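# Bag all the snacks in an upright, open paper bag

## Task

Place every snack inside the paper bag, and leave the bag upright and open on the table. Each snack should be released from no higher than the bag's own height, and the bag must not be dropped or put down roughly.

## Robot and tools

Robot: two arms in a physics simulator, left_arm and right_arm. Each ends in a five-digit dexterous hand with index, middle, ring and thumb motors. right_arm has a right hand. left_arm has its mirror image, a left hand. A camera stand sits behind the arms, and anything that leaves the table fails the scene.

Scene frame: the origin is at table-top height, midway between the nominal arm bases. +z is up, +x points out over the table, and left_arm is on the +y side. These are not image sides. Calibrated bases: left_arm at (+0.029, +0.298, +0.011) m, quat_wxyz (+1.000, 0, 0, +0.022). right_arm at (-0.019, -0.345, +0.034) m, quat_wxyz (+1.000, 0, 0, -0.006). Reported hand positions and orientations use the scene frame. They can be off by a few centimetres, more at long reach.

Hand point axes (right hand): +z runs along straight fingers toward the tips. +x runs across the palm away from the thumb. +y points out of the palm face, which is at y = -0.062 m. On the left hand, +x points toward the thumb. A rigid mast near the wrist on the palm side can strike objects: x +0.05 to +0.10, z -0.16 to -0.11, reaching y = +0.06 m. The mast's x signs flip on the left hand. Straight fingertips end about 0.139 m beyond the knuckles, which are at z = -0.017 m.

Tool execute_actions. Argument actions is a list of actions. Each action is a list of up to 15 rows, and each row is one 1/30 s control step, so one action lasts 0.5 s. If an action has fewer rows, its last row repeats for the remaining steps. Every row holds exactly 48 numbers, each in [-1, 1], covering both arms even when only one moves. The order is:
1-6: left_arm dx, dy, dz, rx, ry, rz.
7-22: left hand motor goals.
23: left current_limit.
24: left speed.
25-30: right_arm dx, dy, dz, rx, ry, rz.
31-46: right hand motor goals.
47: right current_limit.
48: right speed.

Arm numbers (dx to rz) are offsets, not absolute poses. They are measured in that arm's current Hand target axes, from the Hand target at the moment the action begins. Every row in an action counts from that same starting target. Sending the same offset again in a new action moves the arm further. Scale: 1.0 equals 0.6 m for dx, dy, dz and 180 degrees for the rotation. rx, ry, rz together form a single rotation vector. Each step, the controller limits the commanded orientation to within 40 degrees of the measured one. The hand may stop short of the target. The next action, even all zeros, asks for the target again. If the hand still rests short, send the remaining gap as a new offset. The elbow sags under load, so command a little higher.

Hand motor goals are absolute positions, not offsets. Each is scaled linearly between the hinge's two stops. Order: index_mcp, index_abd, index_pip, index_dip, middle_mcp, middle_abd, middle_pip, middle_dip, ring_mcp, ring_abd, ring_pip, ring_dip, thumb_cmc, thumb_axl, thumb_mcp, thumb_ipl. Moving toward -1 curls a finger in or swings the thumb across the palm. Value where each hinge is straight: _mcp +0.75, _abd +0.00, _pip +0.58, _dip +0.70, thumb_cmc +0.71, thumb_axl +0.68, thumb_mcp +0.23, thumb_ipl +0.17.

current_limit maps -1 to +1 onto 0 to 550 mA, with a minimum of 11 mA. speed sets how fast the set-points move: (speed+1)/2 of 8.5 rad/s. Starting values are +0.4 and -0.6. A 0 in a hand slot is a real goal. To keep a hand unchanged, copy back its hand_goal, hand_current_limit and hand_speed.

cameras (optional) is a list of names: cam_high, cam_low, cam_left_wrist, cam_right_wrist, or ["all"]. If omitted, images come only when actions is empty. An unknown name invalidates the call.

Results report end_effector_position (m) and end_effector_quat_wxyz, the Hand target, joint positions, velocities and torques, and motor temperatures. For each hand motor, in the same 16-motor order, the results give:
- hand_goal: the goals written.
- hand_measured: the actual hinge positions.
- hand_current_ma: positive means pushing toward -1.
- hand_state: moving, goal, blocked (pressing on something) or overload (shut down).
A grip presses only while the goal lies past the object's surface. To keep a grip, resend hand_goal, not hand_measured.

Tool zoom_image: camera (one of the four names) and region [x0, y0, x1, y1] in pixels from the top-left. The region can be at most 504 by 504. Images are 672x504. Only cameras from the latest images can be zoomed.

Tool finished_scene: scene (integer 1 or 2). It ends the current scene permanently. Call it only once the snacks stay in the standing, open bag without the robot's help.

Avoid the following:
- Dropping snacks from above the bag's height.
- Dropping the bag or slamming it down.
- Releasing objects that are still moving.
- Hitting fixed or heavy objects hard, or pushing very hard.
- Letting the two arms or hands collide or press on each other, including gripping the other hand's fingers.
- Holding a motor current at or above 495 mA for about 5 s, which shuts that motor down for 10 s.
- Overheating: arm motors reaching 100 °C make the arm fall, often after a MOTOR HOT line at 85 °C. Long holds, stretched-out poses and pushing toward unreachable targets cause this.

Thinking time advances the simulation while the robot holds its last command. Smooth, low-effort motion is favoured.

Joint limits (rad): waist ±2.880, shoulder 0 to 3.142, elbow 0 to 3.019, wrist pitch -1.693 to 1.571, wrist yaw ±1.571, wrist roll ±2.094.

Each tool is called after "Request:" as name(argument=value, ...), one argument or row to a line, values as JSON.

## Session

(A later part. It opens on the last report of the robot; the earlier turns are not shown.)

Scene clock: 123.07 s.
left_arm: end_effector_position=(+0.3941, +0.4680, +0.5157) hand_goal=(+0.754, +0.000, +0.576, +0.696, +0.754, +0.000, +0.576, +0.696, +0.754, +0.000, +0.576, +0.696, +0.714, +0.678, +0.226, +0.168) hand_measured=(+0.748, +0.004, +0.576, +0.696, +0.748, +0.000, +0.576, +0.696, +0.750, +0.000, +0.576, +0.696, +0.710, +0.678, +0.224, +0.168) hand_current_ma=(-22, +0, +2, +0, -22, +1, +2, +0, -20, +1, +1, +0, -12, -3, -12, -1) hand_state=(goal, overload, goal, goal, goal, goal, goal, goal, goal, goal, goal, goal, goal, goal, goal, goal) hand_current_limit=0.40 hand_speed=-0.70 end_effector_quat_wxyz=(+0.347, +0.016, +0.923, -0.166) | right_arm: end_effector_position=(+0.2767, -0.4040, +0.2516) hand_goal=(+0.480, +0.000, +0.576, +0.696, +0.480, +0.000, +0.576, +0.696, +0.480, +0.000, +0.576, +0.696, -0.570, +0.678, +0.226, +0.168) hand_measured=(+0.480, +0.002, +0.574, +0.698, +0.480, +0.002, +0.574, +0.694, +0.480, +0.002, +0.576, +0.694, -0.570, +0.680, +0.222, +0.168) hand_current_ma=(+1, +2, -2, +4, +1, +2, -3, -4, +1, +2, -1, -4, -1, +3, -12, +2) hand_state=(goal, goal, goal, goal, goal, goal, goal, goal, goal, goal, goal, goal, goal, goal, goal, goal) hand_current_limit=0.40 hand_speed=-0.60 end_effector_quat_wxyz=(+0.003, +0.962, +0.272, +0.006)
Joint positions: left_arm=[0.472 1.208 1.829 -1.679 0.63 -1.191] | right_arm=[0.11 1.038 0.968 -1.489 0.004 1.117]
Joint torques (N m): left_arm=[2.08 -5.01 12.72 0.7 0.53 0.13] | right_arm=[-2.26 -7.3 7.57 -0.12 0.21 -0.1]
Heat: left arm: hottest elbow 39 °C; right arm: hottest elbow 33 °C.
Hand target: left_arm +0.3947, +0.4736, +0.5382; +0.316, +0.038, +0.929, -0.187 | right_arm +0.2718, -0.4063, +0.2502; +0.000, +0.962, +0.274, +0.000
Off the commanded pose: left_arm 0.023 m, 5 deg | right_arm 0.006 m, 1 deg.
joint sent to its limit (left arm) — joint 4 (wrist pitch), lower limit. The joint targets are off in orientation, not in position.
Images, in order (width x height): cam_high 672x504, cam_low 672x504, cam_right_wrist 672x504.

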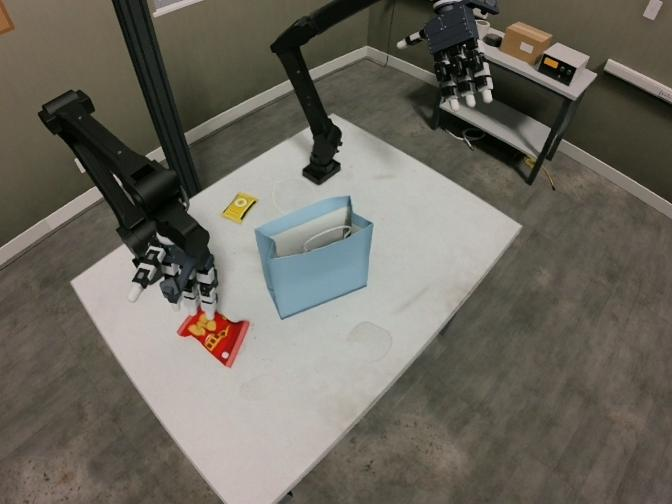

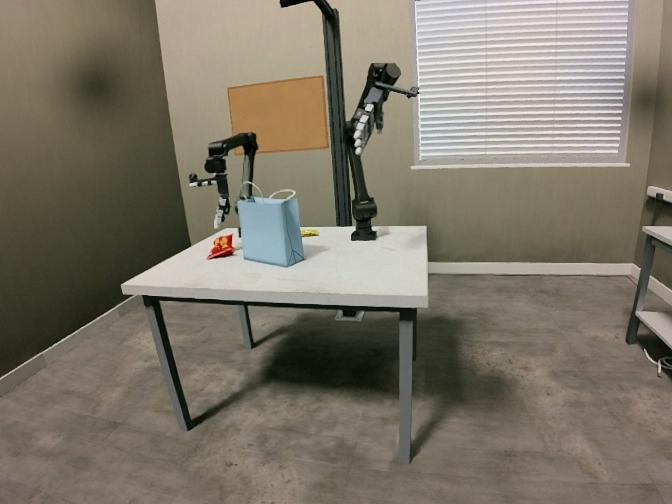

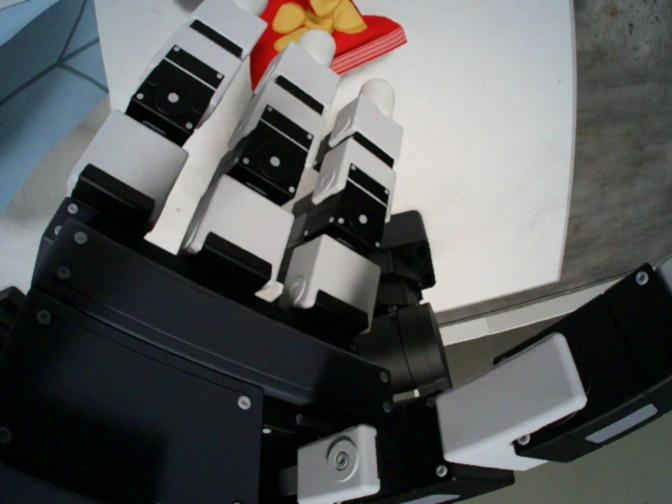

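Request:
execute_actions(
  actions=[
    [[0,0,0,0,0,0,0.754,0,0.576,0.696,0.754,0,0.576,0.696,0.754,0,0.576,0.696,0.714,0.678,0.226,0.168,0.4,-0.7,0.022,-0.0199,0.15,0,0,0,0.48,0,0.576,0.696,0.48,0,0.576,0.696,0.48,0,0.576,0.696,-0.571,0.678,0.226,0.168,0.4,-0.6]],
    [[0,0,0,0,0,0,0.754,0,0.576,0.696,0.754,0,0.576,0.696,0.754,0,0.576,0.696,0.714,0.678,0.226,0.168,0.4,-0.7,0,0,0.075,0,0,0,0.48,0,0.576,0.696,0.48,0,0.576,0.696,0.48,0,0.576,0.696,-0.571,0.678,0.226,0.168,0.4,-0.6]],
    [[0,0,0,0,0,0,0.754,0,0.576,0.696,0.754,0,0.576,0.696,0.754,0,0.576,0.696,0.714,0.678,0.226,0.168,0.4,-0.7,0.0093,0.0083,0,0,0,0.122,0.48,0,0.576,0.696,0.48,0,0.576,0.696,0.48,0,0.576,0.696,-0.571,0.678,0.226,0.168,0.4,-0.6]],
    [[0,0,0,0,0,0,0.754,0,0.576,0.696,0.754,0,0.576,0.696,0.754,0,0.576,0.696,0.714,0.678,0.226,0.168,0.4,-0.7,0,0,-0.13,0,0,0,0.48,0,0.576,0.696,0.48,0,0.576,0.696,0.48,0,0.576,0.696,-0.571,0.678,0.226,0.168,0.4,-0.6]],
    [[0,0,0,0,0,0,0.754,0,0.576,0.696,0.754,0,0.576,0.696,0.754,0,0.576,0.696,0.714,0.678,0.226,0.168,0.4,-0.7,0,0.04,-0.15,0,0,0.05,0.48,0,0.576,0.696,0.48,0,0.576,0.696,0.48,0,0.576,0.696,-0.571,0.678,0.226,0.168,0.4,-0.6]],
  ],
  cameras=["cam_high","cam_low","cam_right_wrist"],
)

Request:
zoom_image(
  camera="cam_high",
  region=[90, 230, 290, 390],
)

Scene clock: 127.67 s.
left_arm: end_effector_position=(+0.3941, +0.4680, +0.5157) hand_goal=(+0.754, +0.000, +0.576, +0.696, +0.754, +0.000, +0.576, +0.696, +0.754, +0.000, +0.576, +0.696, +0.714, +0.678, +0.226, +0.168) hand_measured=(+0.748, +0.004, +0.576, +0.696, +0.748, +0.000, +0.576, +0.696, +0.750, +0.000, +0.576, +0.696, +0.710, +0.678, +0.224, +0.168) hand_current_ma=(-22, +0, +2, +0, -22, +1, +2, +0, -20, +1, +1, +0, -12, -3, -12, -1) hand_state=(goal, overload, goal, goal, goal, goal, goal, goal, goal, goal, goal, goal, goal, goal, goal, goal) hand_current_limit=0.40 hand_speed=-0.70 end_effector_quat_wxyz=(+0.347, +0.016, +0.923, -0.166) | right_arm: end_effector_position=(+0.2740, -0.4145, +0.2619) hand_goal=(+0.480, +0.000, +0.576, +0.696, +0.480, +0.000, +0.576, +0.696, +0.480, +0.000, +0.576, +0.696, -0.570, +0.678, +0.226, +0.168) hand_measured=(+0.482, +0.002, +0.574, +0.694, +0.480, -0.002, +0.574, +0.694, +0.482, +0.000, +0.574, +0.694, -0.570, +0.680, +0.222, +0.168) hand_current_ma=(+2, +2, -3, -3, +1, -3, -3, -4, +2, -1, -2, -4, -1, +3, -12, +1) hand_state=(goal, goal, goal, goal, goal, goal, goal, goal, goal, goal, goal, goal, goal, goal, goal, goal) hand_current_limit=0.40 hand_speed=-0.60 end_effector_quat_wxyz=(+0.002, +1.000, +0.015, -0.023)
Joint positions: left_arm=[0.472 1.208 1.829 -1.679 0.63 -1.191] | right_arm=[0.067 1.193 1.104 -1.529 0.002 1.596]
Joint torques (N m): left_arm=[2.08 -4.89 12.7 0.7 0.54 0.12] | right_arm=[-1.44 -8.82 12.4 -0.25 0.21 0.13]
Heat: left arm: hottest elbow 39 °C; right arm: hottest elbow 33 °C.
Hand target: left_arm +0.3947, +0.4736, +0.5382; +0.316, +0.038, +0.929, -0.187 | right_arm +0.2882, -0.4141, +0.2832; +0.000, +1.000, +0.008, +0.000
Off the commanded pose: left_arm 0.023 m, 5 deg | right_arm 0.026 m, 3 deg.
joint sent to its limit (left arm) — joint 4 (wrist pitch), lower limit. The joint targets are off in orientation, not in position.
Images, in order (width x height): cam_high 672x504, cam_low 672x504, cam_right_wrist 672x504.

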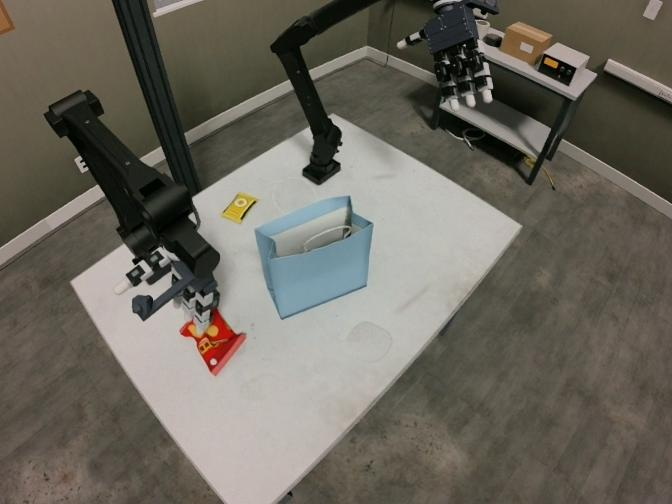

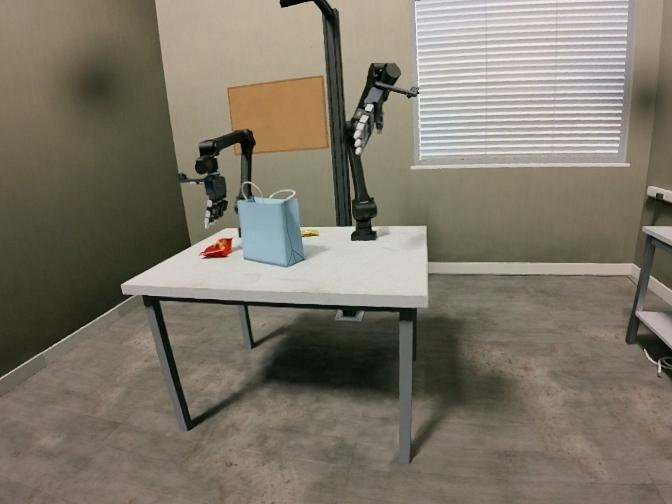

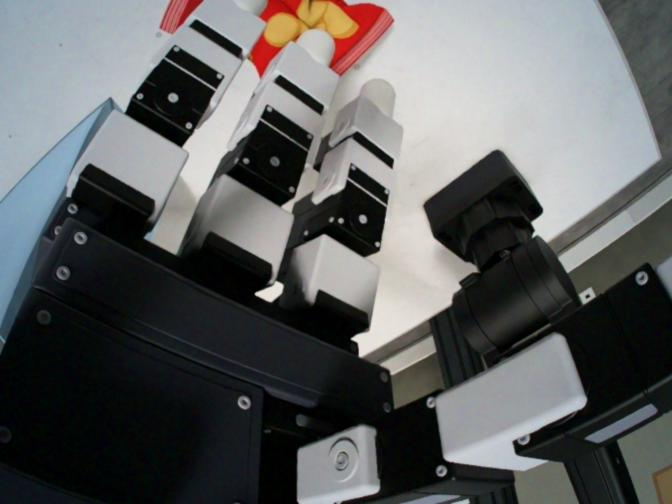

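Scaled by 2.520.

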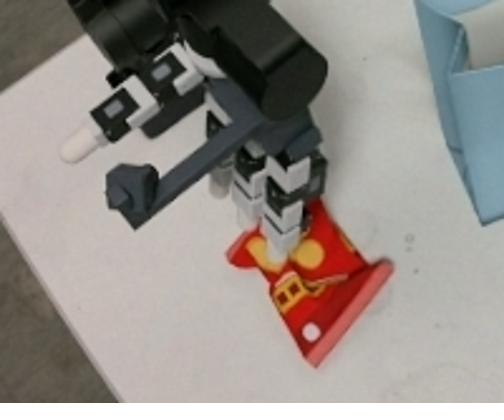

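Request:
execute_actions(
  actions=[],
  cameras=["cam_high","cam_low","cam_right_wrist"],
)

Request:
zoom_image(
  camera="cam_high",
  region=[90, 230, 290, 390],
)

Scene clock: 130.67 s.
left_arm: end_effector_position=(+0.3941, +0.4680, +0.5157) hand_goal=(+0.754, +0.000, +0.576, +0.696, +0.754, +0.000, +0.576, +0.696, +0.754, +0.000, +0.576, +0.696, +0.714, +0.678, +0.226, +0.168) hand_measured=(+0.748, +0.004, +0.576, +0.696, +0.748, +0.000, +0.576, +0.696, +0.750, +0.000, +0.576, +0.696, +0.710, +0.678, +0.224, +0.168) hand_current_ma=(-22, +0, +2, +0, -22, +1, +2, +0, -20, +1, +1, +0, -12, -3, -12, -1) hand_state=(goal, overload, goal, goal, goal, goal, goal, goal, goal, goal, goal, goal, goal, goal, goal, goal) hand_current_limit=0.40 hand_speed=-0.70 end_effector_quat_wxyz=(+0.347, +0.016, +0.923, -0.166) | right_arm: end_effector_position=(+0.2740, -0.4145, +0.2619) hand_goal=(+0.480, +0.000, +0.576, +0.696, +0.480, +0.000, +0.576, +0.696, +0.480, +0.000, +0.576, +0.696, -0.570, +0.678, +0.226, +0.168) hand_measured=(+0.482, +0.002, +0.574, +0.694, +0.480, -0.002, +0.574, +0.694, +0.482, +0.000, +0.574, +0.694, -0.570, +0.680, +0.222, +0.168) hand_current_ma=(+2, +2, -3, -3, +1, -3, -3, -4, +2, -1, -2, -4, -1, +3, -12, +1) hand_state=(goal, goal, goal, goal, goal, goal, goal, goal, goal, goal, goal, goal, goal, goal, goal, goal) hand_current_limit=0.40 hand_speed=-0.60 end_effector_quat_wxyz=(+0.002, +1.000, +0.014, -0.023)
Joint positions: left_arm=[0.472 1.208 1.829 -1.679 0.63 -1.191] | right_arm=[0.067 1.193 1.104 -1.529 0.002 1.597]
Joint velocities: within noise
Joint torques (N m): left_arm=[2.2 -5.07 12.74 0.69 0.54 0.12] | right_arm=[-1.55 -8.59 12.33 -0.21 0.26 0.13]
Motor temperatures (°C): left_arm=[25 25 39 21 24 25] | right_arm=[25 28 34 24 25 23]
Heat: left arm: hottest elbow 39 °C; right arm: hottest elbow 34 °C.
Hand target: left_arm +0.3947, +0.4736, +0.5382; +0.316, +0.038, +0.929, -0.187 | right_arm +0.2882, -0.4141, +0.2832; +0.000, +1.000, +0.008, +0.000
Off the commanded pose: left_arm 0.023 m, 5 deg | right_arm 0.026 m, 3 deg.
Images, in order (width x height): cam_high 672x504, cam_low 672x504, cam_right_wrist 672x504.

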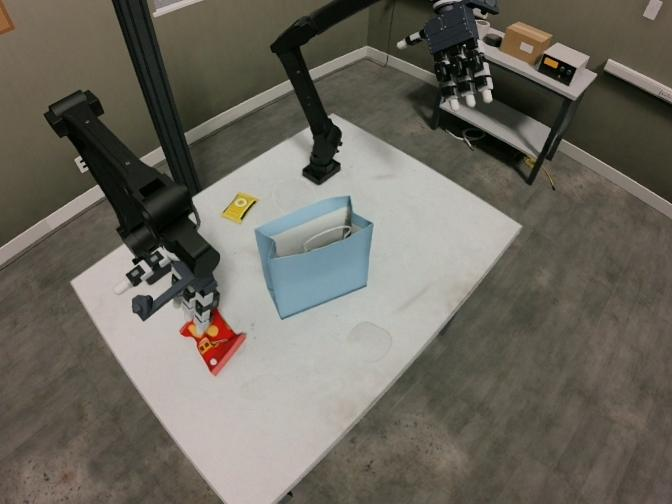

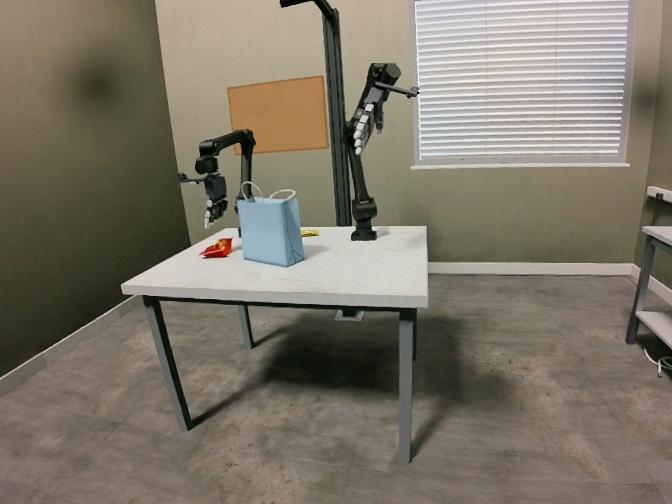

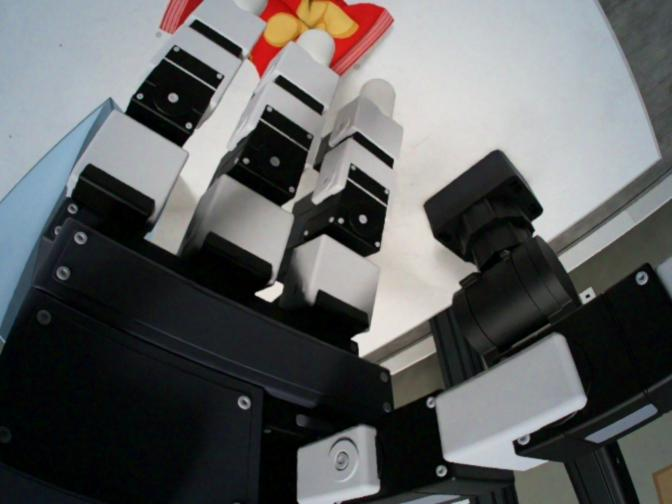

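Scaled by 2.520.

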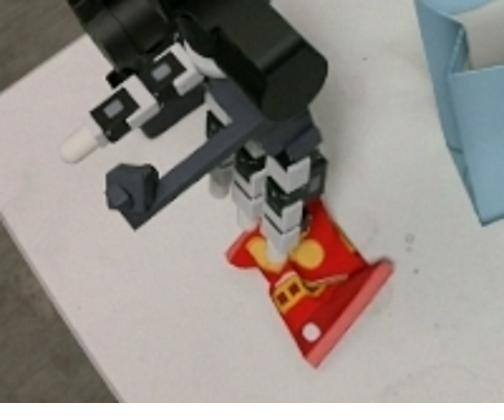

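Request:
execute_actions(
  actions=[
    [[0,0,0,0,0,0,0.754,0,0.576,0.696,0.754,0,0.576,0.696,0.754,0,0.576,0.696,0.714,0.678,0.226,0.168,0.4,-0.7,0.0367,-0.05,0,0.1444,0,0,0.48,0,0.576,0.696,0.48,0,0.576,0.696,0.75,0,0.576,0.696,-0.571,0.678,0.226,0.168,0.4,-0.6]],
    [[0,0,0,0,0,0,0.754,0,0.576,0.696,0.754,0,0.576,0.696,0.754,0,0.576,0.696,0.714,0.678,0.226,0.168,0.4,-0.7,0,-0.0465,0.0227,0.1444,0,0,0.35,0,0.576,0.696,0.35,0,0.576,0.696,0.95,0,0.576,0.696,-0.571,0.678,0.226,0.168,0.4,-0.6]],
    [[0,0,0,0,0,0,0.754,0,0.576,0.696,0.754,0,0.576,0.696,0.754,0,0.576,0.696,0.714,0.678,0.226,0.168,0.4,-0.7,0,0,0,0.1444,0,0,0.25,0,0.576,0.696,0.25,0,0.576,0.696,0.95,0,0.576,0.696,-0.571,0.678,0.226,0.168,0.4,-0.6]],
  ],
  cameras=["cam_high"],
)

Request:
zoom_image(
  camera="cam_high",
  region=[90, 230, 290, 390],
)

Scene clock: 134.43 s.
left_arm: end_effector_position=(+0.3941, +0.4680, +0.5157) hand_goal=(+0.754, +0.000, +0.576, +0.696, +0.754, +0.000, +0.576, +0.696, +0.754, +0.000, +0.576, +0.696, +0.714, +0.678, +0.226, +0.168) hand_measured=(+0.748, +0.004, +0.576, +0.696, +0.748, +0.000, +0.576, +0.696, +0.750, +0.000, +0.576, +0.696, +0.710, +0.678, +0.224, +0.168) hand_current_ma=(-22, +0, +2, +0, -22, +1, +2, +0, -20, +1, +1, +0, -12, -3, -12, -1) hand_state=(goal, overload, goal, goal, goal, goal, goal, goal, goal, goal, goal, goal, goal, goal, goal, goal) hand_current_limit=0.40 hand_speed=-0.70 end_effector_quat_wxyz=(+0.347, +0.016, +0.923, -0.166) | right_arm: end_effector_position=(+0.3121, -0.3558, +0.2816) hand_goal=(+0.250, +0.000, +0.576, +0.696, +0.250, +0.000, +0.576, +0.696, +0.950, +0.000, +0.576, +0.696, -0.570, +0.678, +0.226, +0.168) hand_measured=(+0.246, +0.002, +0.574, +0.694, +0.246, -0.002, +0.574, +0.694, +0.934, +0.000, +0.574, +0.694, -0.570, +0.680, +0.222, +0.168) hand_current_ma=(-9, +2, -2, -3, -8, -3, -2, -4, -43, -1, -3, -4, -1, +3, -10, +1) hand_state=(goal, goal, goal, goal, goal, goal, goal, goal, goal, goal, goal, goal, goal, goal, goal, goal) hand_current_limit=0.40 hand_speed=-0.60 end_effector_quat_wxyz=(-0.539, +0.831, -0.093, +0.104)
Joint positions: left_arm=[0.472 1.208 1.829 -1.679 0.63 -1.191] | right_arm=[-0.396 1.274 1.157 -1.696 -1.149 1.227]
Joint torques (N m): left_arm=[2.08 -5.07 12.72 0.73 0.53 0.13] | right_arm=[-1.32 -9.52 7.09 -0.51 -0.88 -0.07]
Heat: left arm: hottest elbow 39 °C; right arm: hottest elbow 35 °C.
Hand target: left_arm +0.3947, +0.4736, +0.5382; +0.316, +0.038, +0.929, -0.187 | right_arm +0.3093, -0.3528, +0.2831; -0.629, +0.777, +0.006, -0.005
Off the commanded pose: left_arm 0.023 m, 5 deg | right_arm 0.004 m, 21 deg.
joint sent to its limit (left arm) — joint 4 (wrist pitch), lower limit. The joint targets are off in orientation, not in position.
joint sent to its limit (right arm) — joint 4 (wrist pitch), lower limit. The joint targets are off in orientation, not in position.
Images, in order (width x height): cam_high 672x504.

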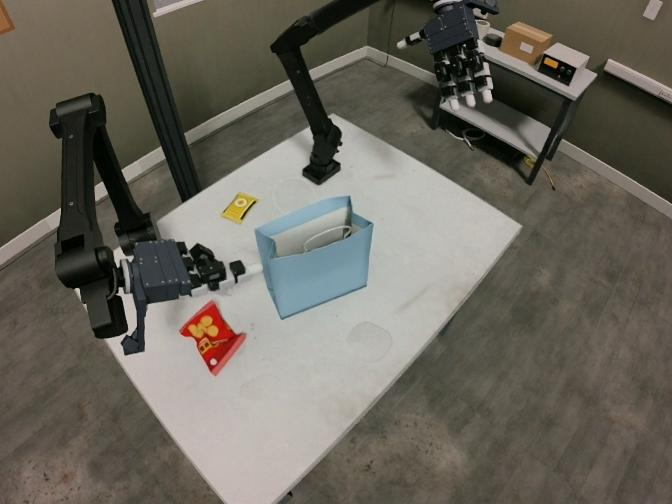

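Scaled by 2.520.

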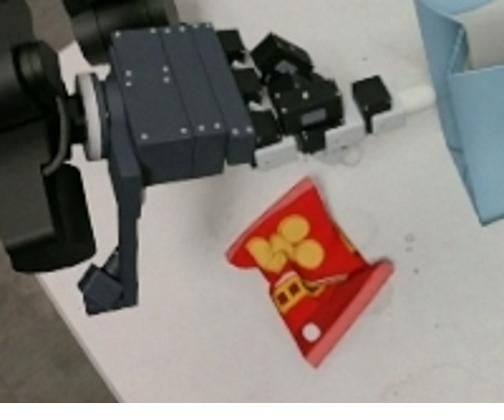

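Request:
execute_actions(
  actions=[
    [[0,0,0,0,0,0,0.754,0,0.576,0.696,0.754,0,0.576,0.696,0.754,0,0.576,0.696,0.714,0.678,0.226,0.168,0.4,-0.7,0,0.1467,0.0312,0,0,0,0.25,0,0.576,0.696,0.25,0,0.576,0.696,0.95,0,0.576,0.696,-0.571,0.678,0.226,0.168,0.4,-0.6]],
    [[0,0,0,0,0,0,0.754,0,0.576,0.696,0.754,0,0.576,0.696,0.754,0,0.576,0.696,0.714,0.678,0.226,0.168,0.4,-0.7,0,0.1467,0.0312,0,0,0,0.25,0,0.576,0.696,0.25,0,0.576,0.696,0.95,0,0.576,0.696,-0.571,0.678,0.226,0.168,0.4,-0.6]],
  ],
  cameras=["cam_high"],
)

Request:
zoom_image(
  camera="cam_high",
  region=[90, 230, 290, 390],
)

Scene clock: 137.50 s.
left_arm: end_effector_position=(+0.3941, +0.4680, +0.5157) hand_goal=(+0.754, +0.000, +0.576, +0.696, +0.754, +0.000, +0.576, +0.696, +0.754, +0.000, +0.576, +0.696, +0.714, +0.678, +0.226, +0.168) hand_measured=(+0.748, +0.004, +0.576, +0.696, +0.748, +0.000, +0.576, +0.696, +0.750, +0.000, +0.576, +0.696, +0.710, +0.678, +0.224, +0.168) hand_current_ma=(-22, +0, +2, +0, -22, +1, +2, +0, -20, +1, +1, +0, -12, -3, -12, -1) hand_state=(goal, overload, goal, goal, goal, goal, goal, goal, goal, goal, goal, goal, goal, goal, goal, goal) hand_current_limit=0.40 hand_speed=-0.70 end_effector_quat_wxyz=(+0.347, +0.016, +0.923, -0.166) | right_arm: end_effector_position=(+0.3036, -0.3501, +0.0957) hand_goal=(+0.250, +0.000, +0.576, +0.696, +0.250, +0.000, +0.576, +0.696, +0.950, +0.000, +0.576, +0.696, -0.570, +0.678, +0.226, +0.168) hand_measured=(+0.244, +0.002, +0.574, +0.694, +0.246, -0.002, +0.574, +0.694, +0.936, +0.000, +0.574, +0.694, -0.570, +0.680, +0.222, +0.168) hand_current_ma=(-12, +2, -2, -3, -10, -3, -2, -4, -40, -1, -3, -4, -1, +3, -10, +1) hand_state=(goal, goal, goal, goal, goal, goal, goal, goal, goal, goal, goal, goal, goal, goal, goal, goal) hand_current_limit=0.40 hand_speed=-0.60 end_effector_quat_wxyz=(-0.595, +0.803, -0.027, +0.010)
Joint positions: left_arm=[0.472 1.208 1.829 -1.679 0.63 -1.191] | right_arm=[-0.395 1.71 0.981 -1.696 -1.11 0.68]
Joint torques (N m): left_arm=[2.2 -5.01 12.74 0.68 0.54 0.13] | right_arm=[-0.97 -13.22 5.61 -1.46 -0.36 -0.07]
Heat: left arm: hottest elbow 40 °C; right arm: hottest elbow 35 °C.
Hand target: left_arm +0.3947, +0.4736, +0.5382; +0.316, +0.038, +0.929, -0.187 | right_arm +0.3091, -0.3526, +0.1031; -0.629, +0.777, +0.006, -0.005
Off the commanded pose: left_arm 0.023 m, 5 deg | right_arm 0.010 m, 6 deg.
joint sent to its limit (left arm) — joint 4 (wrist pitch), lower limit. The joint targets are off in orientation, not in position.
joint sent to its limit (right arm) — joint 4 (wrist pitch), lower limit. The joint targets are off in orientation, not in position.
Images, in order (width x height): cam_high 672x504.

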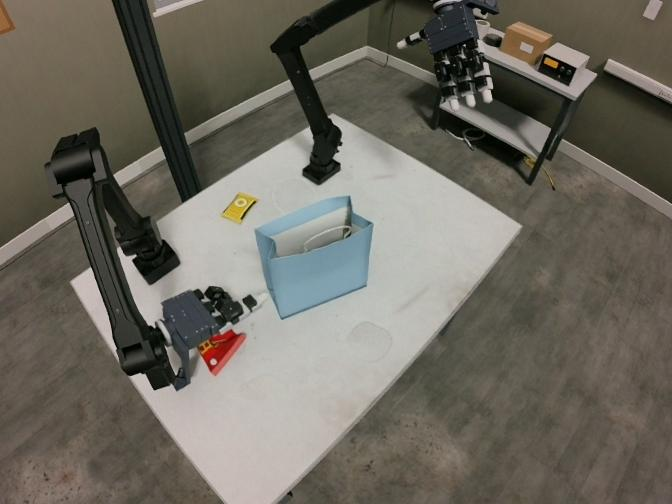

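Scaled by 2.520.

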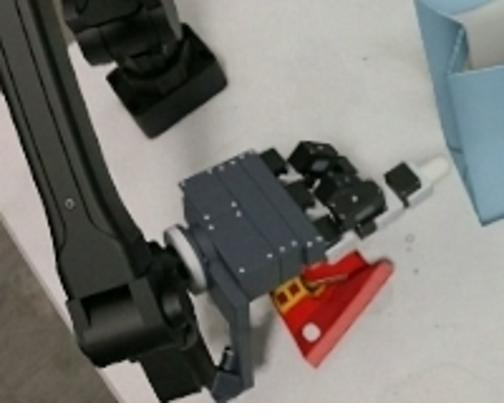

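Request:
execute_actions(
  actions=[
    [[0,0,0,0,0,0,0.754,0,0.576,0.696,0.754,0,0.576,0.696,0.754,0,0.576,0.696,0.714,0.678,0.226,0.168,0.4,-0.7,0,0.0766,0.0163,0,0,0,0.25,0,0.576,0.696,0.25,0,0.576,0.696,0.95,0,0.576,0.696,-0.571,0.678,0.226,0.168,0.4,-0.6]],
  ],
  cameras=["cam_high","cam_right_wrist"],
)

Request:
zoom_image(
  camera="cam_high",
  region=[90, 230, 290, 390],
)

Scene clock: 139.03 s.
left_arm: end_effector_position=(+0.3941, +0.4680, +0.5157) hand_goal=(+0.754, +0.000, +0.576, +0.696, +0.754, +0.000, +0.576, +0.696, +0.754, +0.000, +0.576, +0.696, +0.714, +0.678, +0.226, +0.168) hand_measured=(+0.748, +0.004, +0.576, +0.696, +0.748, +0.000, +0.576, +0.696, +0.750, +0.000, +0.576, +0.696, +0.710, +0.678, +0.224, +0.168) hand_current_ma=(-22, +0, +2, +0, -22, +1, +2, +0, -20, +1, +1, +0, -12, -3, -12, -1) hand_state=(goal, overload, goal, goal, goal, goal, goal, goal, goal, goal, goal, goal, goal, goal, goal, goal) hand_current_limit=0.40 hand_speed=-0.70 end_effector_quat_wxyz=(+0.347, +0.016, +0.923, -0.166) | right_arm: end_effector_position=(+0.3002, -0.3466, +0.0502) hand_goal=(+0.250, +0.000, +0.576, +0.696, +0.250, +0.000, +0.576, +0.696, +0.950, +0.000, +0.576, +0.696, -0.570, +0.678, +0.226, +0.168) hand_measured=(+0.244, +0.002, +0.574, +0.694, +0.246, -0.002, +0.574, +0.694, +0.936, +0.000, +0.574, +0.694, -0.566, +0.680, +0.224, +0.168) hand_current_ma=(-13, +2, -2, -3, -11, -3, -2, -4, -40, -1, -3, -4, +10, +3, -4, +1) hand_state=(goal, goal, goal, goal, goal, goal, goal, goal, goal, goal, goal, goal, goal, goal, goal, goal) hand_current_limit=0.40 hand_speed=-0.60 end_effector_quat_wxyz=(-0.615, +0.788, -0.015, -0.011)
Joint positions: left_arm=[0.472 1.208 1.829 -1.679 0.63 -1.191] | right_arm=[-0.395 1.862 0.981 -1.697 -1.1 0.549]
Joint torques (N m): left_arm=[2.08 -5.01 12.72 0.72 0.53 0.12] | right_arm=[-2.08 -13.63 4.86 -1.68 -0.26 -0.13]
Heat: left arm: hottest elbow 40 °C; right arm: hottest elbow 34 °C.
Hand target: left_arm +0.3947, +0.4736, +0.5382; +0.316, +0.038, +0.929, -0.187 | right_arm +0.3091, -0.3526, +0.0561; -0.629, +0.777, +0.006, -0.005
Off the commanded pose: left_arm 0.023 m, 5 deg | right_arm 0.012 m, 3 deg.
joint sent to its limit (left arm) — joint 4 (wrist pitch), lower limit. The joint targets are off in orientation, not in position.
joint sent to its limit (right arm) — joint 4 (wrist pitch), lower limit. The joint targets are off in orientation, not in position.
Images, in order (width x height): cam_high 672x504, cam_right_wrist 672x504.

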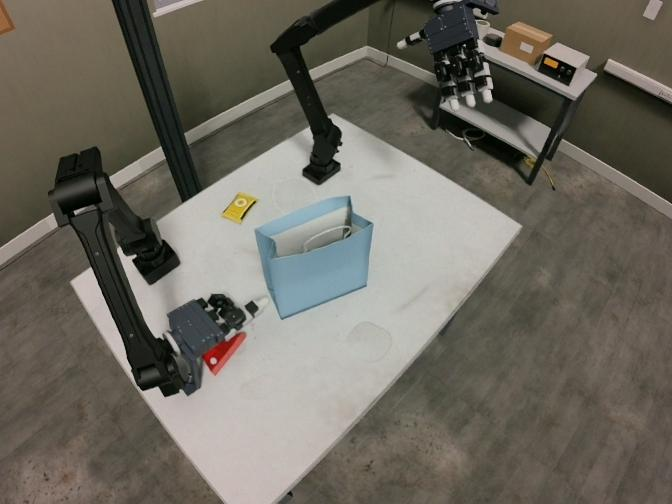

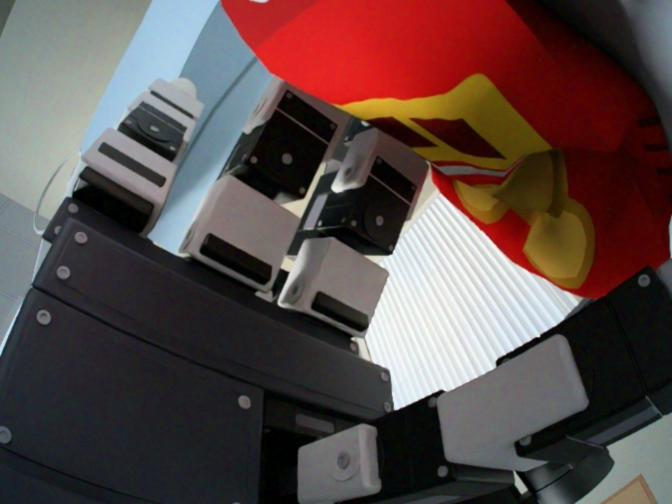

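Scaled by 2.520.

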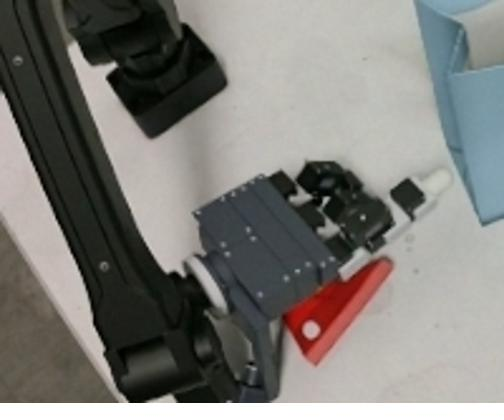

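Request:
execute_actions(
  actions=[
    [[0,0,0,0,0,0,0.754,0,0.576,0.696,0.754,0,0.576,0.696,0.754,0,0.576,0.696,0.714,0.678,0.226,0.168,0.4,-0.7,0,0,0,0,0,0,0.16,0,0.3,0.696,0.16,0,0.3,0.696,0.95,0,0.576,0.696,-0.571,0.678,0.1,0.168,0.4,-0.6]],
    [[0,0,0,0,0,0,0.754,0,0.576,0.696,0.754,0,0.576,0.696,0.754,0,0.576,0.696,0.714,0.678,0.226,0.168,0.4,-0.7,0,0,0,0,0,0,0.14,0,0.05,0.696,0.14,0,0.05,0.696,0.95,0,0.576,0.696,-0.571,0.678,0.0,0.168,0.4,-0.6]],
  ],
  cameras=["cam_high","cam_right_wrist"],
)

Request:
zoom_image(
  camera="cam_high",
  region=[90, 230, 290, 390],
)

Scene clock: 140.80 s.
left_arm: end_effector_position=(+0.3941, +0.4680, +0.5157) hand_goal=(+0.754, +0.000, +0.576, +0.696, +0.754, +0.000, +0.576, +0.696, +0.754, +0.000, +0.576, +0.696, +0.714, +0.678, +0.226, +0.168) hand_measured=(+0.748, +0.004, +0.576, +0.696, +0.748, +0.000, +0.576, +0.696, +0.750, +0.000, +0.576, +0.696, +0.710, +0.678, +0.224, +0.168) hand_current_ma=(-22, +0, +2, +0, -22, +1, +2, +0, -20, +1, +1, +0, -12, -3, -12, -1) hand_state=(goal, overload, goal, goal, goal, goal, goal, goal, goal, goal, goal, goal, goal, goal, goal, goal) hand_current_limit=0.40 hand_speed=-0.70 end_effector_quat_wxyz=(+0.347, +0.016, +0.923, -0.166) | right_arm: end_effector_position=(+0.3024, -0.3441, +0.0560) hand_goal=(+0.140, +0.000, +0.050, +0.696, +0.140, +0.000, +0.050, +0.696, +0.950, +0.000, +0.576, +0.696, -0.570, +0.678, +0.000, +0.168) hand_measured=(+0.216, +0.006, +0.116, +0.722, +0.204, +0.008, +0.260, +0.720, +0.936, +0.000, +0.574, +0.694, -0.568, +0.680, +0.008, +0.170) hand_current_ma=(+300, +10, +231, +74, +241, +17, +385, +70, -40, -1, -3, -4, +3, +3, +22, +6) hand_state=(blocked, goal, blocked, blocked, blocked, goal, blocked, blocked, goal, goal, goal, goal, goal, goal, goal, goal) hand_current_limit=0.40 hand_speed=-0.60 end_effector_quat_wxyz=(-0.619, +0.785, -0.019, -0.005)
Joint positions: left_arm=[0.472 1.208 1.829 -1.679 0.63 -1.191] | right_arm=[-0.393 1.851 0.981 -1.708 -1.119 0.55]
Joint torques (N m): left_arm=[2.02 -5.01 12.7 0.7 0.53 0.12] | right_arm=[-1.73 -12.81 4.94 -1.03 0.38 -0.13]
Heat: left arm: hottest elbow 40 °C; right arm: hottest elbow 34 °C.
Hand target: left_arm +0.3947, +0.4736, +0.5382; +0.316, +0.038, +0.929, -0.187 | right_arm +0.3091, -0.3527, +0.0562; -0.629, +0.777, +0.006, -0.005
Off the commanded pose: left_arm 0.023 m, 5 deg | right_arm 0.011 m, 3 deg.
joint read past its limit (right arm) — joint 4 (wrist pitch), lower limit.
joint sent to its limit (left arm) — joint 4 (wrist pitch), lower limit. The joint targets are off in orientation, not in position.
joint sent to its limit (right arm) — joint 4 (wrist pitch), lower limit. The joint targets are off in orientation, not in position.
Images, in order (width x height): cam_high 672x504, cam_right_wrist 672x504.

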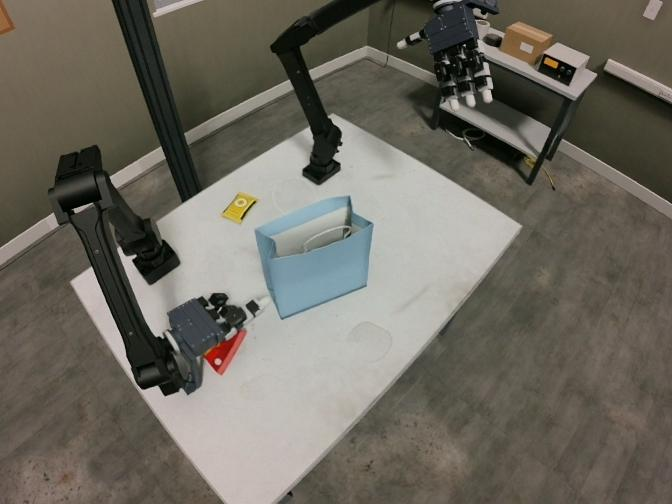

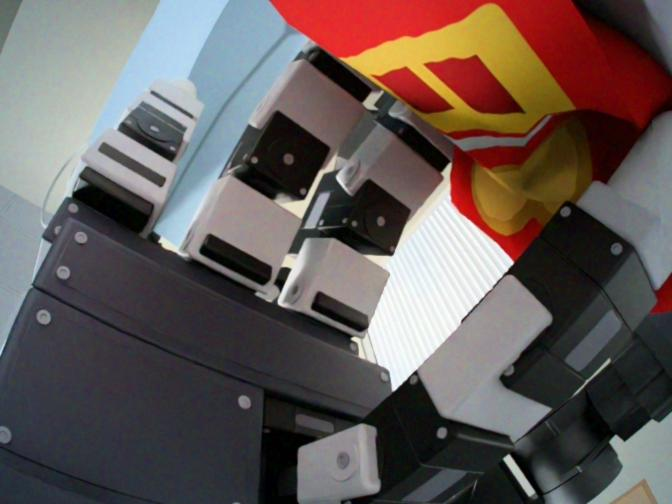

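Scaled by 2.520.

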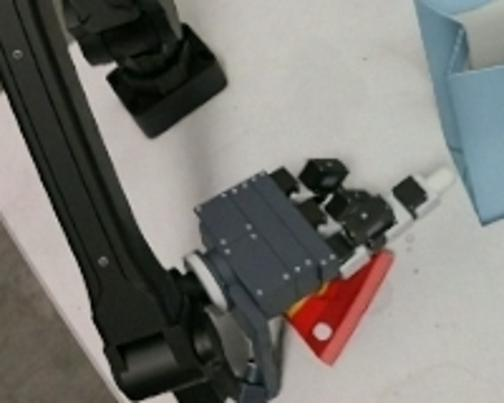

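Request:
execute_actions(
  actions=[
    [[0,0,0,0,0,0,0.754,0,0.576,0.696,0.754,0,0.576,0.696,0.754,0,0.576,0.696,0.714,0.678,0.226,0.168,0.4,-0.7,0,0,0,0,0,0,0.12,0,-0.16,0.696,0.14,0,0.05,0.696,0.95,0,0.576,0.696,-0.571,0.678,-0.12,0.168,0.45,-0.6]],
  ],
  cameras=["cam_high","cam_right_wrist"],
)

Request:
zoom_image(
  camera="cam_high",
  region=[90, 230, 290, 390],
)

Scene clock: 142.43 s.
left_arm: end_effector_position=(+0.3941, +0.4680, +0.5157) hand_goal=(+0.754, +0.000, +0.576, +0.696, +0.754, +0.000, +0.576, +0.696, +0.754, +0.000, +0.576, +0.696, +0.714, +0.678, +0.226, +0.168) hand_measured=(+0.748, +0.004, +0.576, +0.696, +0.748, +0.000, +0.576, +0.696, +0.750, +0.000, +0.576, +0.696, +0.710, +0.678, +0.224, +0.168) hand_current_ma=(-22, +0, +2, +0, -22, +1, +2, +0, -20, +1, +1, +0, -12, -3, -12, -1) hand_state=(goal, overload, goal, goal, goal, goal, goal, goal, goal, goal, goal, goal, goal, goal, goal, goal) hand_current_limit=0.40 hand_speed=-0.70 end_effector_quat_wxyz=(+0.347, +0.016, +0.923, -0.166) | right_arm: end_effector_position=(+0.3025, -0.3436, +0.0560) hand_goal=(+0.120, +0.000, -0.160, +0.696, +0.140, +0.000, +0.050, +0.696, +0.950, +0.000, +0.576, +0.696, -0.570, +0.678, -0.120, +0.168) hand_measured=(+0.224, +0.006, -0.092, +0.724, +0.210, +0.010, +0.242, +0.722, +0.936, +0.000, +0.574, +0.694, -0.574, +0.678, -0.072, +0.184) hand_current_ma=(+399, +9, +243, +83, +265, +19, +399, +72, -40, -1, -3, -4, -10, +1, +219, +56) hand_state=(blocked, goal, blocked, blocked, blocked, goal, blocked, blocked, goal, goal, goal, goal, goal, goal, blocked, goal) hand_current_limit=0.45 hand_speed=-0.60 end_effector_quat_wxyz=(-0.619, +0.785, -0.019, -0.006)
Joint positions: left_arm=[0.472 1.208 1.829 -1.679 0.63 -1.191] | right_arm=[-0.391 1.851 0.981 -1.708 -1.119 0.549]
Joint torques (N m): left_arm=[2.14 -5.01 12.7 0.69 0.53 0.13] | right_arm=[-2.14 -13.04 4.94 -1.05 0.39 -0.13]
Heat: left arm: hottest elbow 40 °C; right arm: hottest elbow 34 °C.
Hand target: left_arm +0.3947, +0.4736, +0.5382; +0.316, +0.038, +0.929, -0.187 | right_arm +0.3090, -0.3527, +0.0562; -0.629, +0.777, +0.006, -0.005
Off the commanded pose: left_arm 0.023 m, 5 deg | right_arm 0.011 m, 3 deg.
joint read past its limit (right arm) — joint 4 (wrist pitch), lower limit.
joint sent to its limit (left arm) — joint 4 (wrist pitch), lower limit. The joint targets are off in orientation, not in position.
joint sent to its limit (right arm) — joint 4 (wrist pitch), lower limit. The joint targets are off in orientation, not in position.
Images, in order (width x height): cam_high 672x504, cam_right_wrist 672x504.

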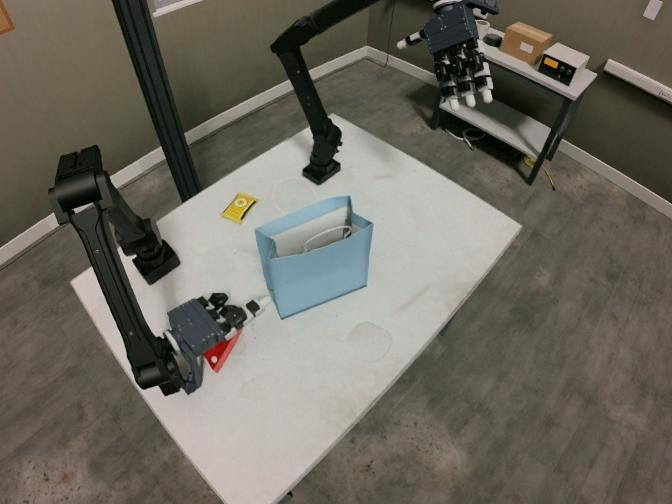

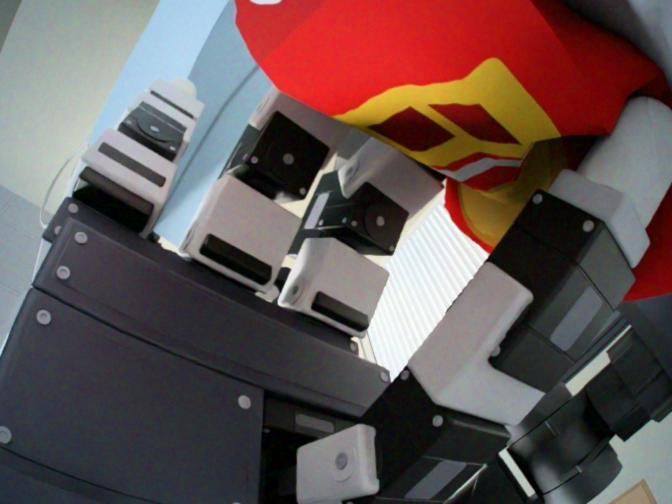

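Scaled by 2.520.

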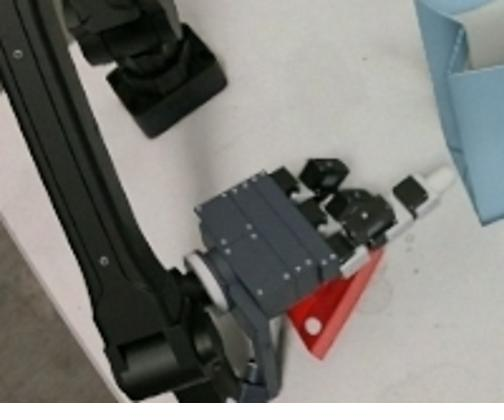

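Request:
execute_actions(
  actions=[
    [[0,0,0,0,0,0,0.754,0,0.576,0.696,0.754,0,0.576,0.696,0.754,0,0.576,0.696,0.714,0.678,0.226,0.168,0.4,-0.7,0,0,0,0,0,0,0.12,0,-0.18,0.696,0.14,0,0.0,0.696,0.95,0,0.576,0.696,-0.571,0.678,-0.15,0.168,0.5,-0.6]],
    [[0,0,0,0,0,0,0.754,0,0.576,0.696,0.754,0,0.576,0.696,0.754,0,0.576,0.696,0.714,0.678,0.226,0.168,0.4,-0.7,0.0167,-0.0815,-0.0173,0,0,0,0.12,0,-0.18,0.696,0.14,0,0.0,0.696,0.95,0,0.576,0.696,-0.571,0.678,-0.15,0.168,0.5,-0.6]],
  ],
  cameras=["cam_high","cam_right_wrist"],
)

Request:
zoom_image(
  camera="cam_high",
  region=[90, 230, 290, 390],
)

Scene clock: 144.73 s.
left_arm: end_effector_position=(+0.3941, +0.4680, +0.5157) hand_goal=(+0.754, +0.000, +0.576, +0.696, +0.754, +0.000, +0.576, +0.696, +0.754, +0.000, +0.576, +0.696, +0.714, +0.678, +0.226, +0.168) hand_measured=(+0.748, +0.004, +0.576, +0.696, +0.748, +0.000, +0.576, +0.696, +0.750, +0.000, +0.576, +0.696, +0.710, +0.678, +0.224, +0.168) hand_current_ma=(-22, +0, +2, +0, -22, +1, +2, +0, -20, +1, +1, +0, -12, -3, -12, -1) hand_state=(goal, overload, goal, goal, goal, goal, goal, goal, goal, goal, goal, goal, goal, goal, goal, goal) hand_current_limit=0.40 hand_speed=-0.70 end_effector_quat_wxyz=(+0.347, +0.016, +0.923, -0.166) | right_arm: end_effector_position=(+0.3024, -0.3475, +0.0971) hand_goal=(+0.120, +0.000, -0.180, +0.696, +0.140, +0.000, +0.000, +0.696, +0.950, +0.000, +0.576, +0.696, -0.570, +0.678, -0.150, +0.168) hand_measured=(+0.186, -0.006, -0.138, +0.720, +0.144, +0.002, +0.010, +0.702, +0.936, +0.000, +0.574, +0.694, -0.558, +0.686, -0.090, +0.184) hand_current_ma=(+248, -9, +128, +66, +9, +4, +23, +10, -40, -1, -3, -4, +31, +24, +284, +59) hand_state=(blocked, goal, blocked, blocked, moving, goal, goal, goal, goal, goal, goal, goal, goal, goal, blocked, goal) hand_current_limit=0.50 hand_speed=-0.60 end_effector_quat_wxyz=(-0.597, +0.802, -0.027, +0.005)
Joint positions: left_arm=[0.472 1.208 1.829 -1.679 0.63 -1.191] | right_arm=[-0.39 1.711 0.981 -1.708 -1.112 0.675]
Joint torques (N m): left_arm=[2.14 -4.95 12.74 0.72 0.54 0.14] | right_arm=[-0.79 -12.4 7.69 -0.99 -0.56 0.12]
Heat: left arm: hottest elbow 40 °C; right arm: hottest elbow 34 °C.
Hand target: left_arm +0.3947, +0.4736, +0.5382; +0.316, +0.038, +0.929, -0.187 | right_arm +0.3191, -0.3524, +0.1062; -0.629, +0.777, +0.006, -0.005
Off the commanded pose: left_arm 0.023 m, 5 deg | right_arm 0.020 m, 6 deg.
joint read past its limit (right arm) — joint 4 (wrist pitch), lower limit.
joint sent to its limit (left arm) — joint 4 (wrist pitch), lower limit. The joint targets are off in orientation, not in position.
joint sent to its limit (right arm) — joint 4 (wrist pitch), lower limit. The joint targets are off in orientation, not in position.
Images, in order (width x height): cam_high 672x504, cam_right_wrist 672x504.

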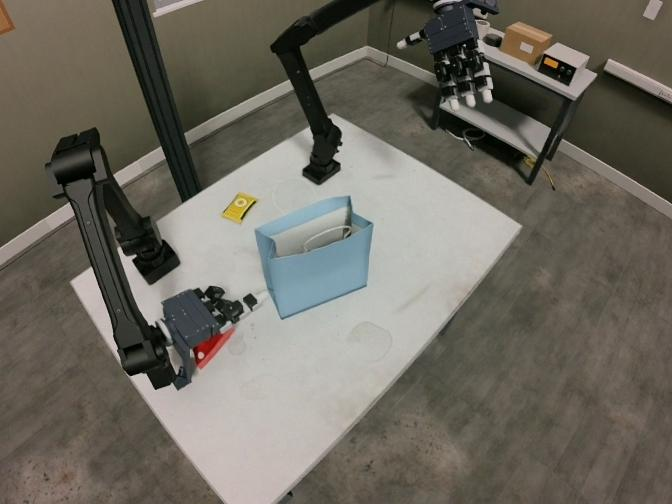

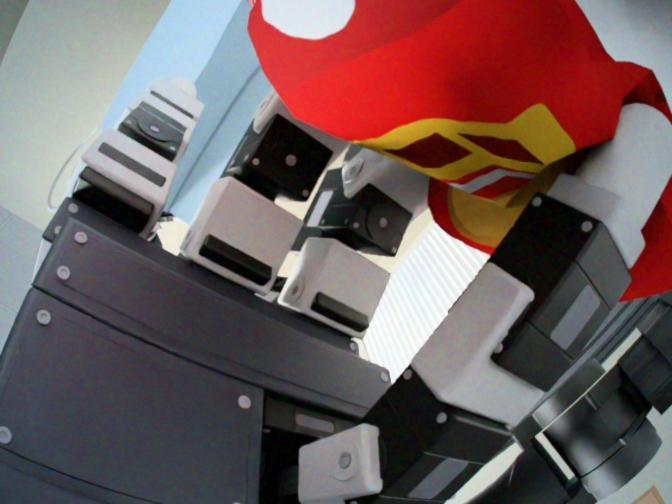

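Scaled by 2.520.

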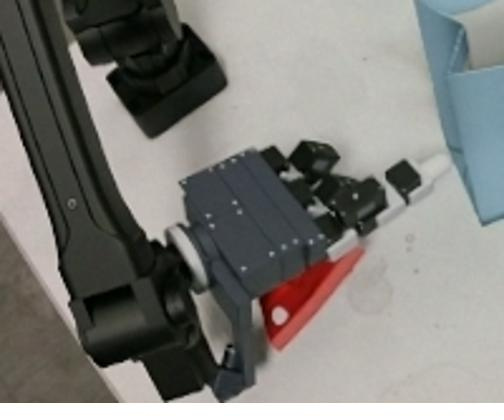

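Request:
execute_actions(
  actions=[
    [[0,0,0,0,0,0,0.754,0,0.576,0.696,0.754,0,0.576,0.696,0.754,0,0.576,0.696,0.714,0.678,0.226,0.168,0.4,-0.7,0,0,0,0,0,0,0.12,0,-0.18,0.696,0.13,0,-0.14,0.696,0.95,0,0.576,0.696,-0.571,0.678,-0.15,0.168,0.5,-0.6]],
  ],
  cameras=["cam_low","cam_right_wrist"],
)

Request:
zoom_image(
  camera="cam_low",
  region=[170, 200, 270, 280],
)

Scene clock: 145.90 s.
left_arm: end_effector_position=(+0.3941, +0.4680, +0.5157) hand_goal=(+0.754, +0.000, +0.576, +0.696, +0.754, +0.000, +0.576, +0.696, +0.754, +0.000, +0.576, +0.696, +0.714, +0.678, +0.226, +0.168) hand_measured=(+0.748, +0.004, +0.576, +0.696, +0.748, +0.000, +0.576, +0.696, +0.750, +0.000, +0.576, +0.696, +0.710, +0.678, +0.224, +0.168) hand_current_ma=(-22, +0, +2, +0, -22, +1, +2, +0, -20, +1, +1, +0, -12, -3, -12, -1) hand_state=(goal, overload, goal, goal, goal, goal, goal, goal, goal, goal, goal, goal, goal, goal, goal, goal) hand_current_limit=0.40 hand_speed=-0.70 end_effector_quat_wxyz=(+0.347, +0.016, +0.923, -0.166) | right_arm: end_effector_position=(+0.3022, -0.3475, +0.0971) hand_goal=(+0.120, +0.000, -0.180, +0.696, +0.130, +0.000, -0.140, +0.696, +0.950, +0.000, +0.576, +0.696, -0.570, +0.678, -0.150, +0.168) hand_measured=(+0.154, -0.002, -0.164, +0.702, +0.144, -0.004, -0.106, +0.702, +0.936, +0.000, +0.574, +0.694, -0.556, +0.686, -0.092, +0.184) hand_current_ma=(+108, -4, +41, +14, +38, -8, +104, +11, -40, -1, -3, -4, +38, +24, +269, +59) hand_state=(blocked, goal, goal, goal, goal, goal, blocked, goal, goal, goal, goal, goal, goal, goal, blocked, goal) hand_current_limit=0.50 hand_speed=-0.60 end_effector_quat_wxyz=(-0.597, +0.802, -0.028, +0.005)
Joint positions: left_arm=[0.472 1.208 1.829 -1.679 0.63 -1.191] | right_arm=[-0.39 1.711 0.981 -1.708 -1.112 0.677]
Joint torques (N m): left_arm=[2.02 -4.95 12.72 0.75 0.53 0.13] | right_arm=[-0.73 -12.75 7.61 -0.96 -0.57 0.15]
Heat: left arm: hottest elbow 40 °C; right arm: hottest elbow 34 °C.
Hand target: left_arm +0.3947, +0.4736, +0.5382; +0.316, +0.038, +0.929, -0.187 | right_arm +0.3191, -0.3525, +0.1062; -0.629, +0.777, +0.006, -0.005
Off the commanded pose: left_arm 0.023 m, 5 deg | right_arm 0.020 m, 6 deg.
joint read past its limit (right arm) — joint 4 (wrist pitch), lower limit.
joint sent to its limit (left arm) — joint 4 (wrist pitch), lower limit. The joint targets are off in orientation, not in position.
joint sent to its limit (right arm) — joint 4 (wrist pitch), lower limit. The joint targets are off in orientation, not in position.
Images, in order (width x height): cam_low 672x504, cam_right_wrist 672x504.

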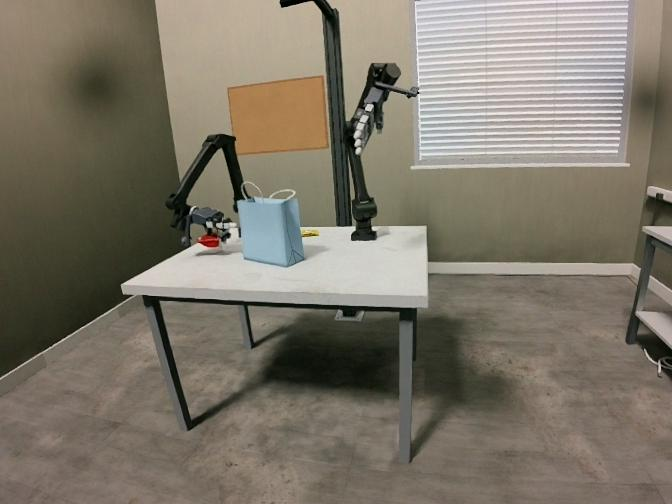

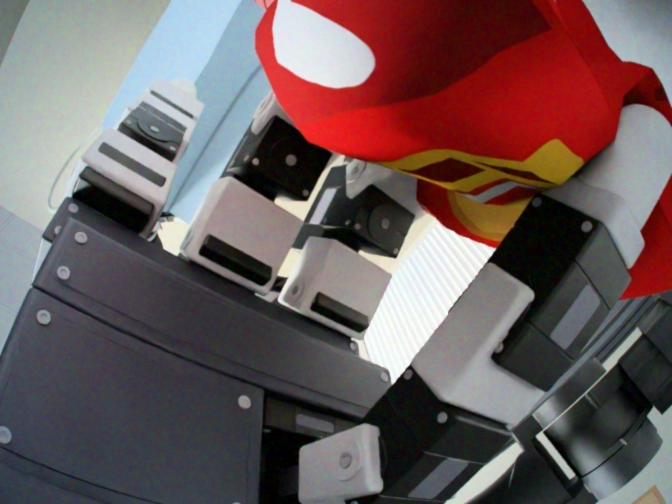

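Scaled by 5.040.

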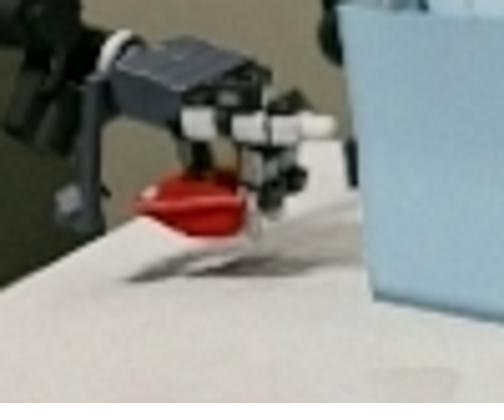

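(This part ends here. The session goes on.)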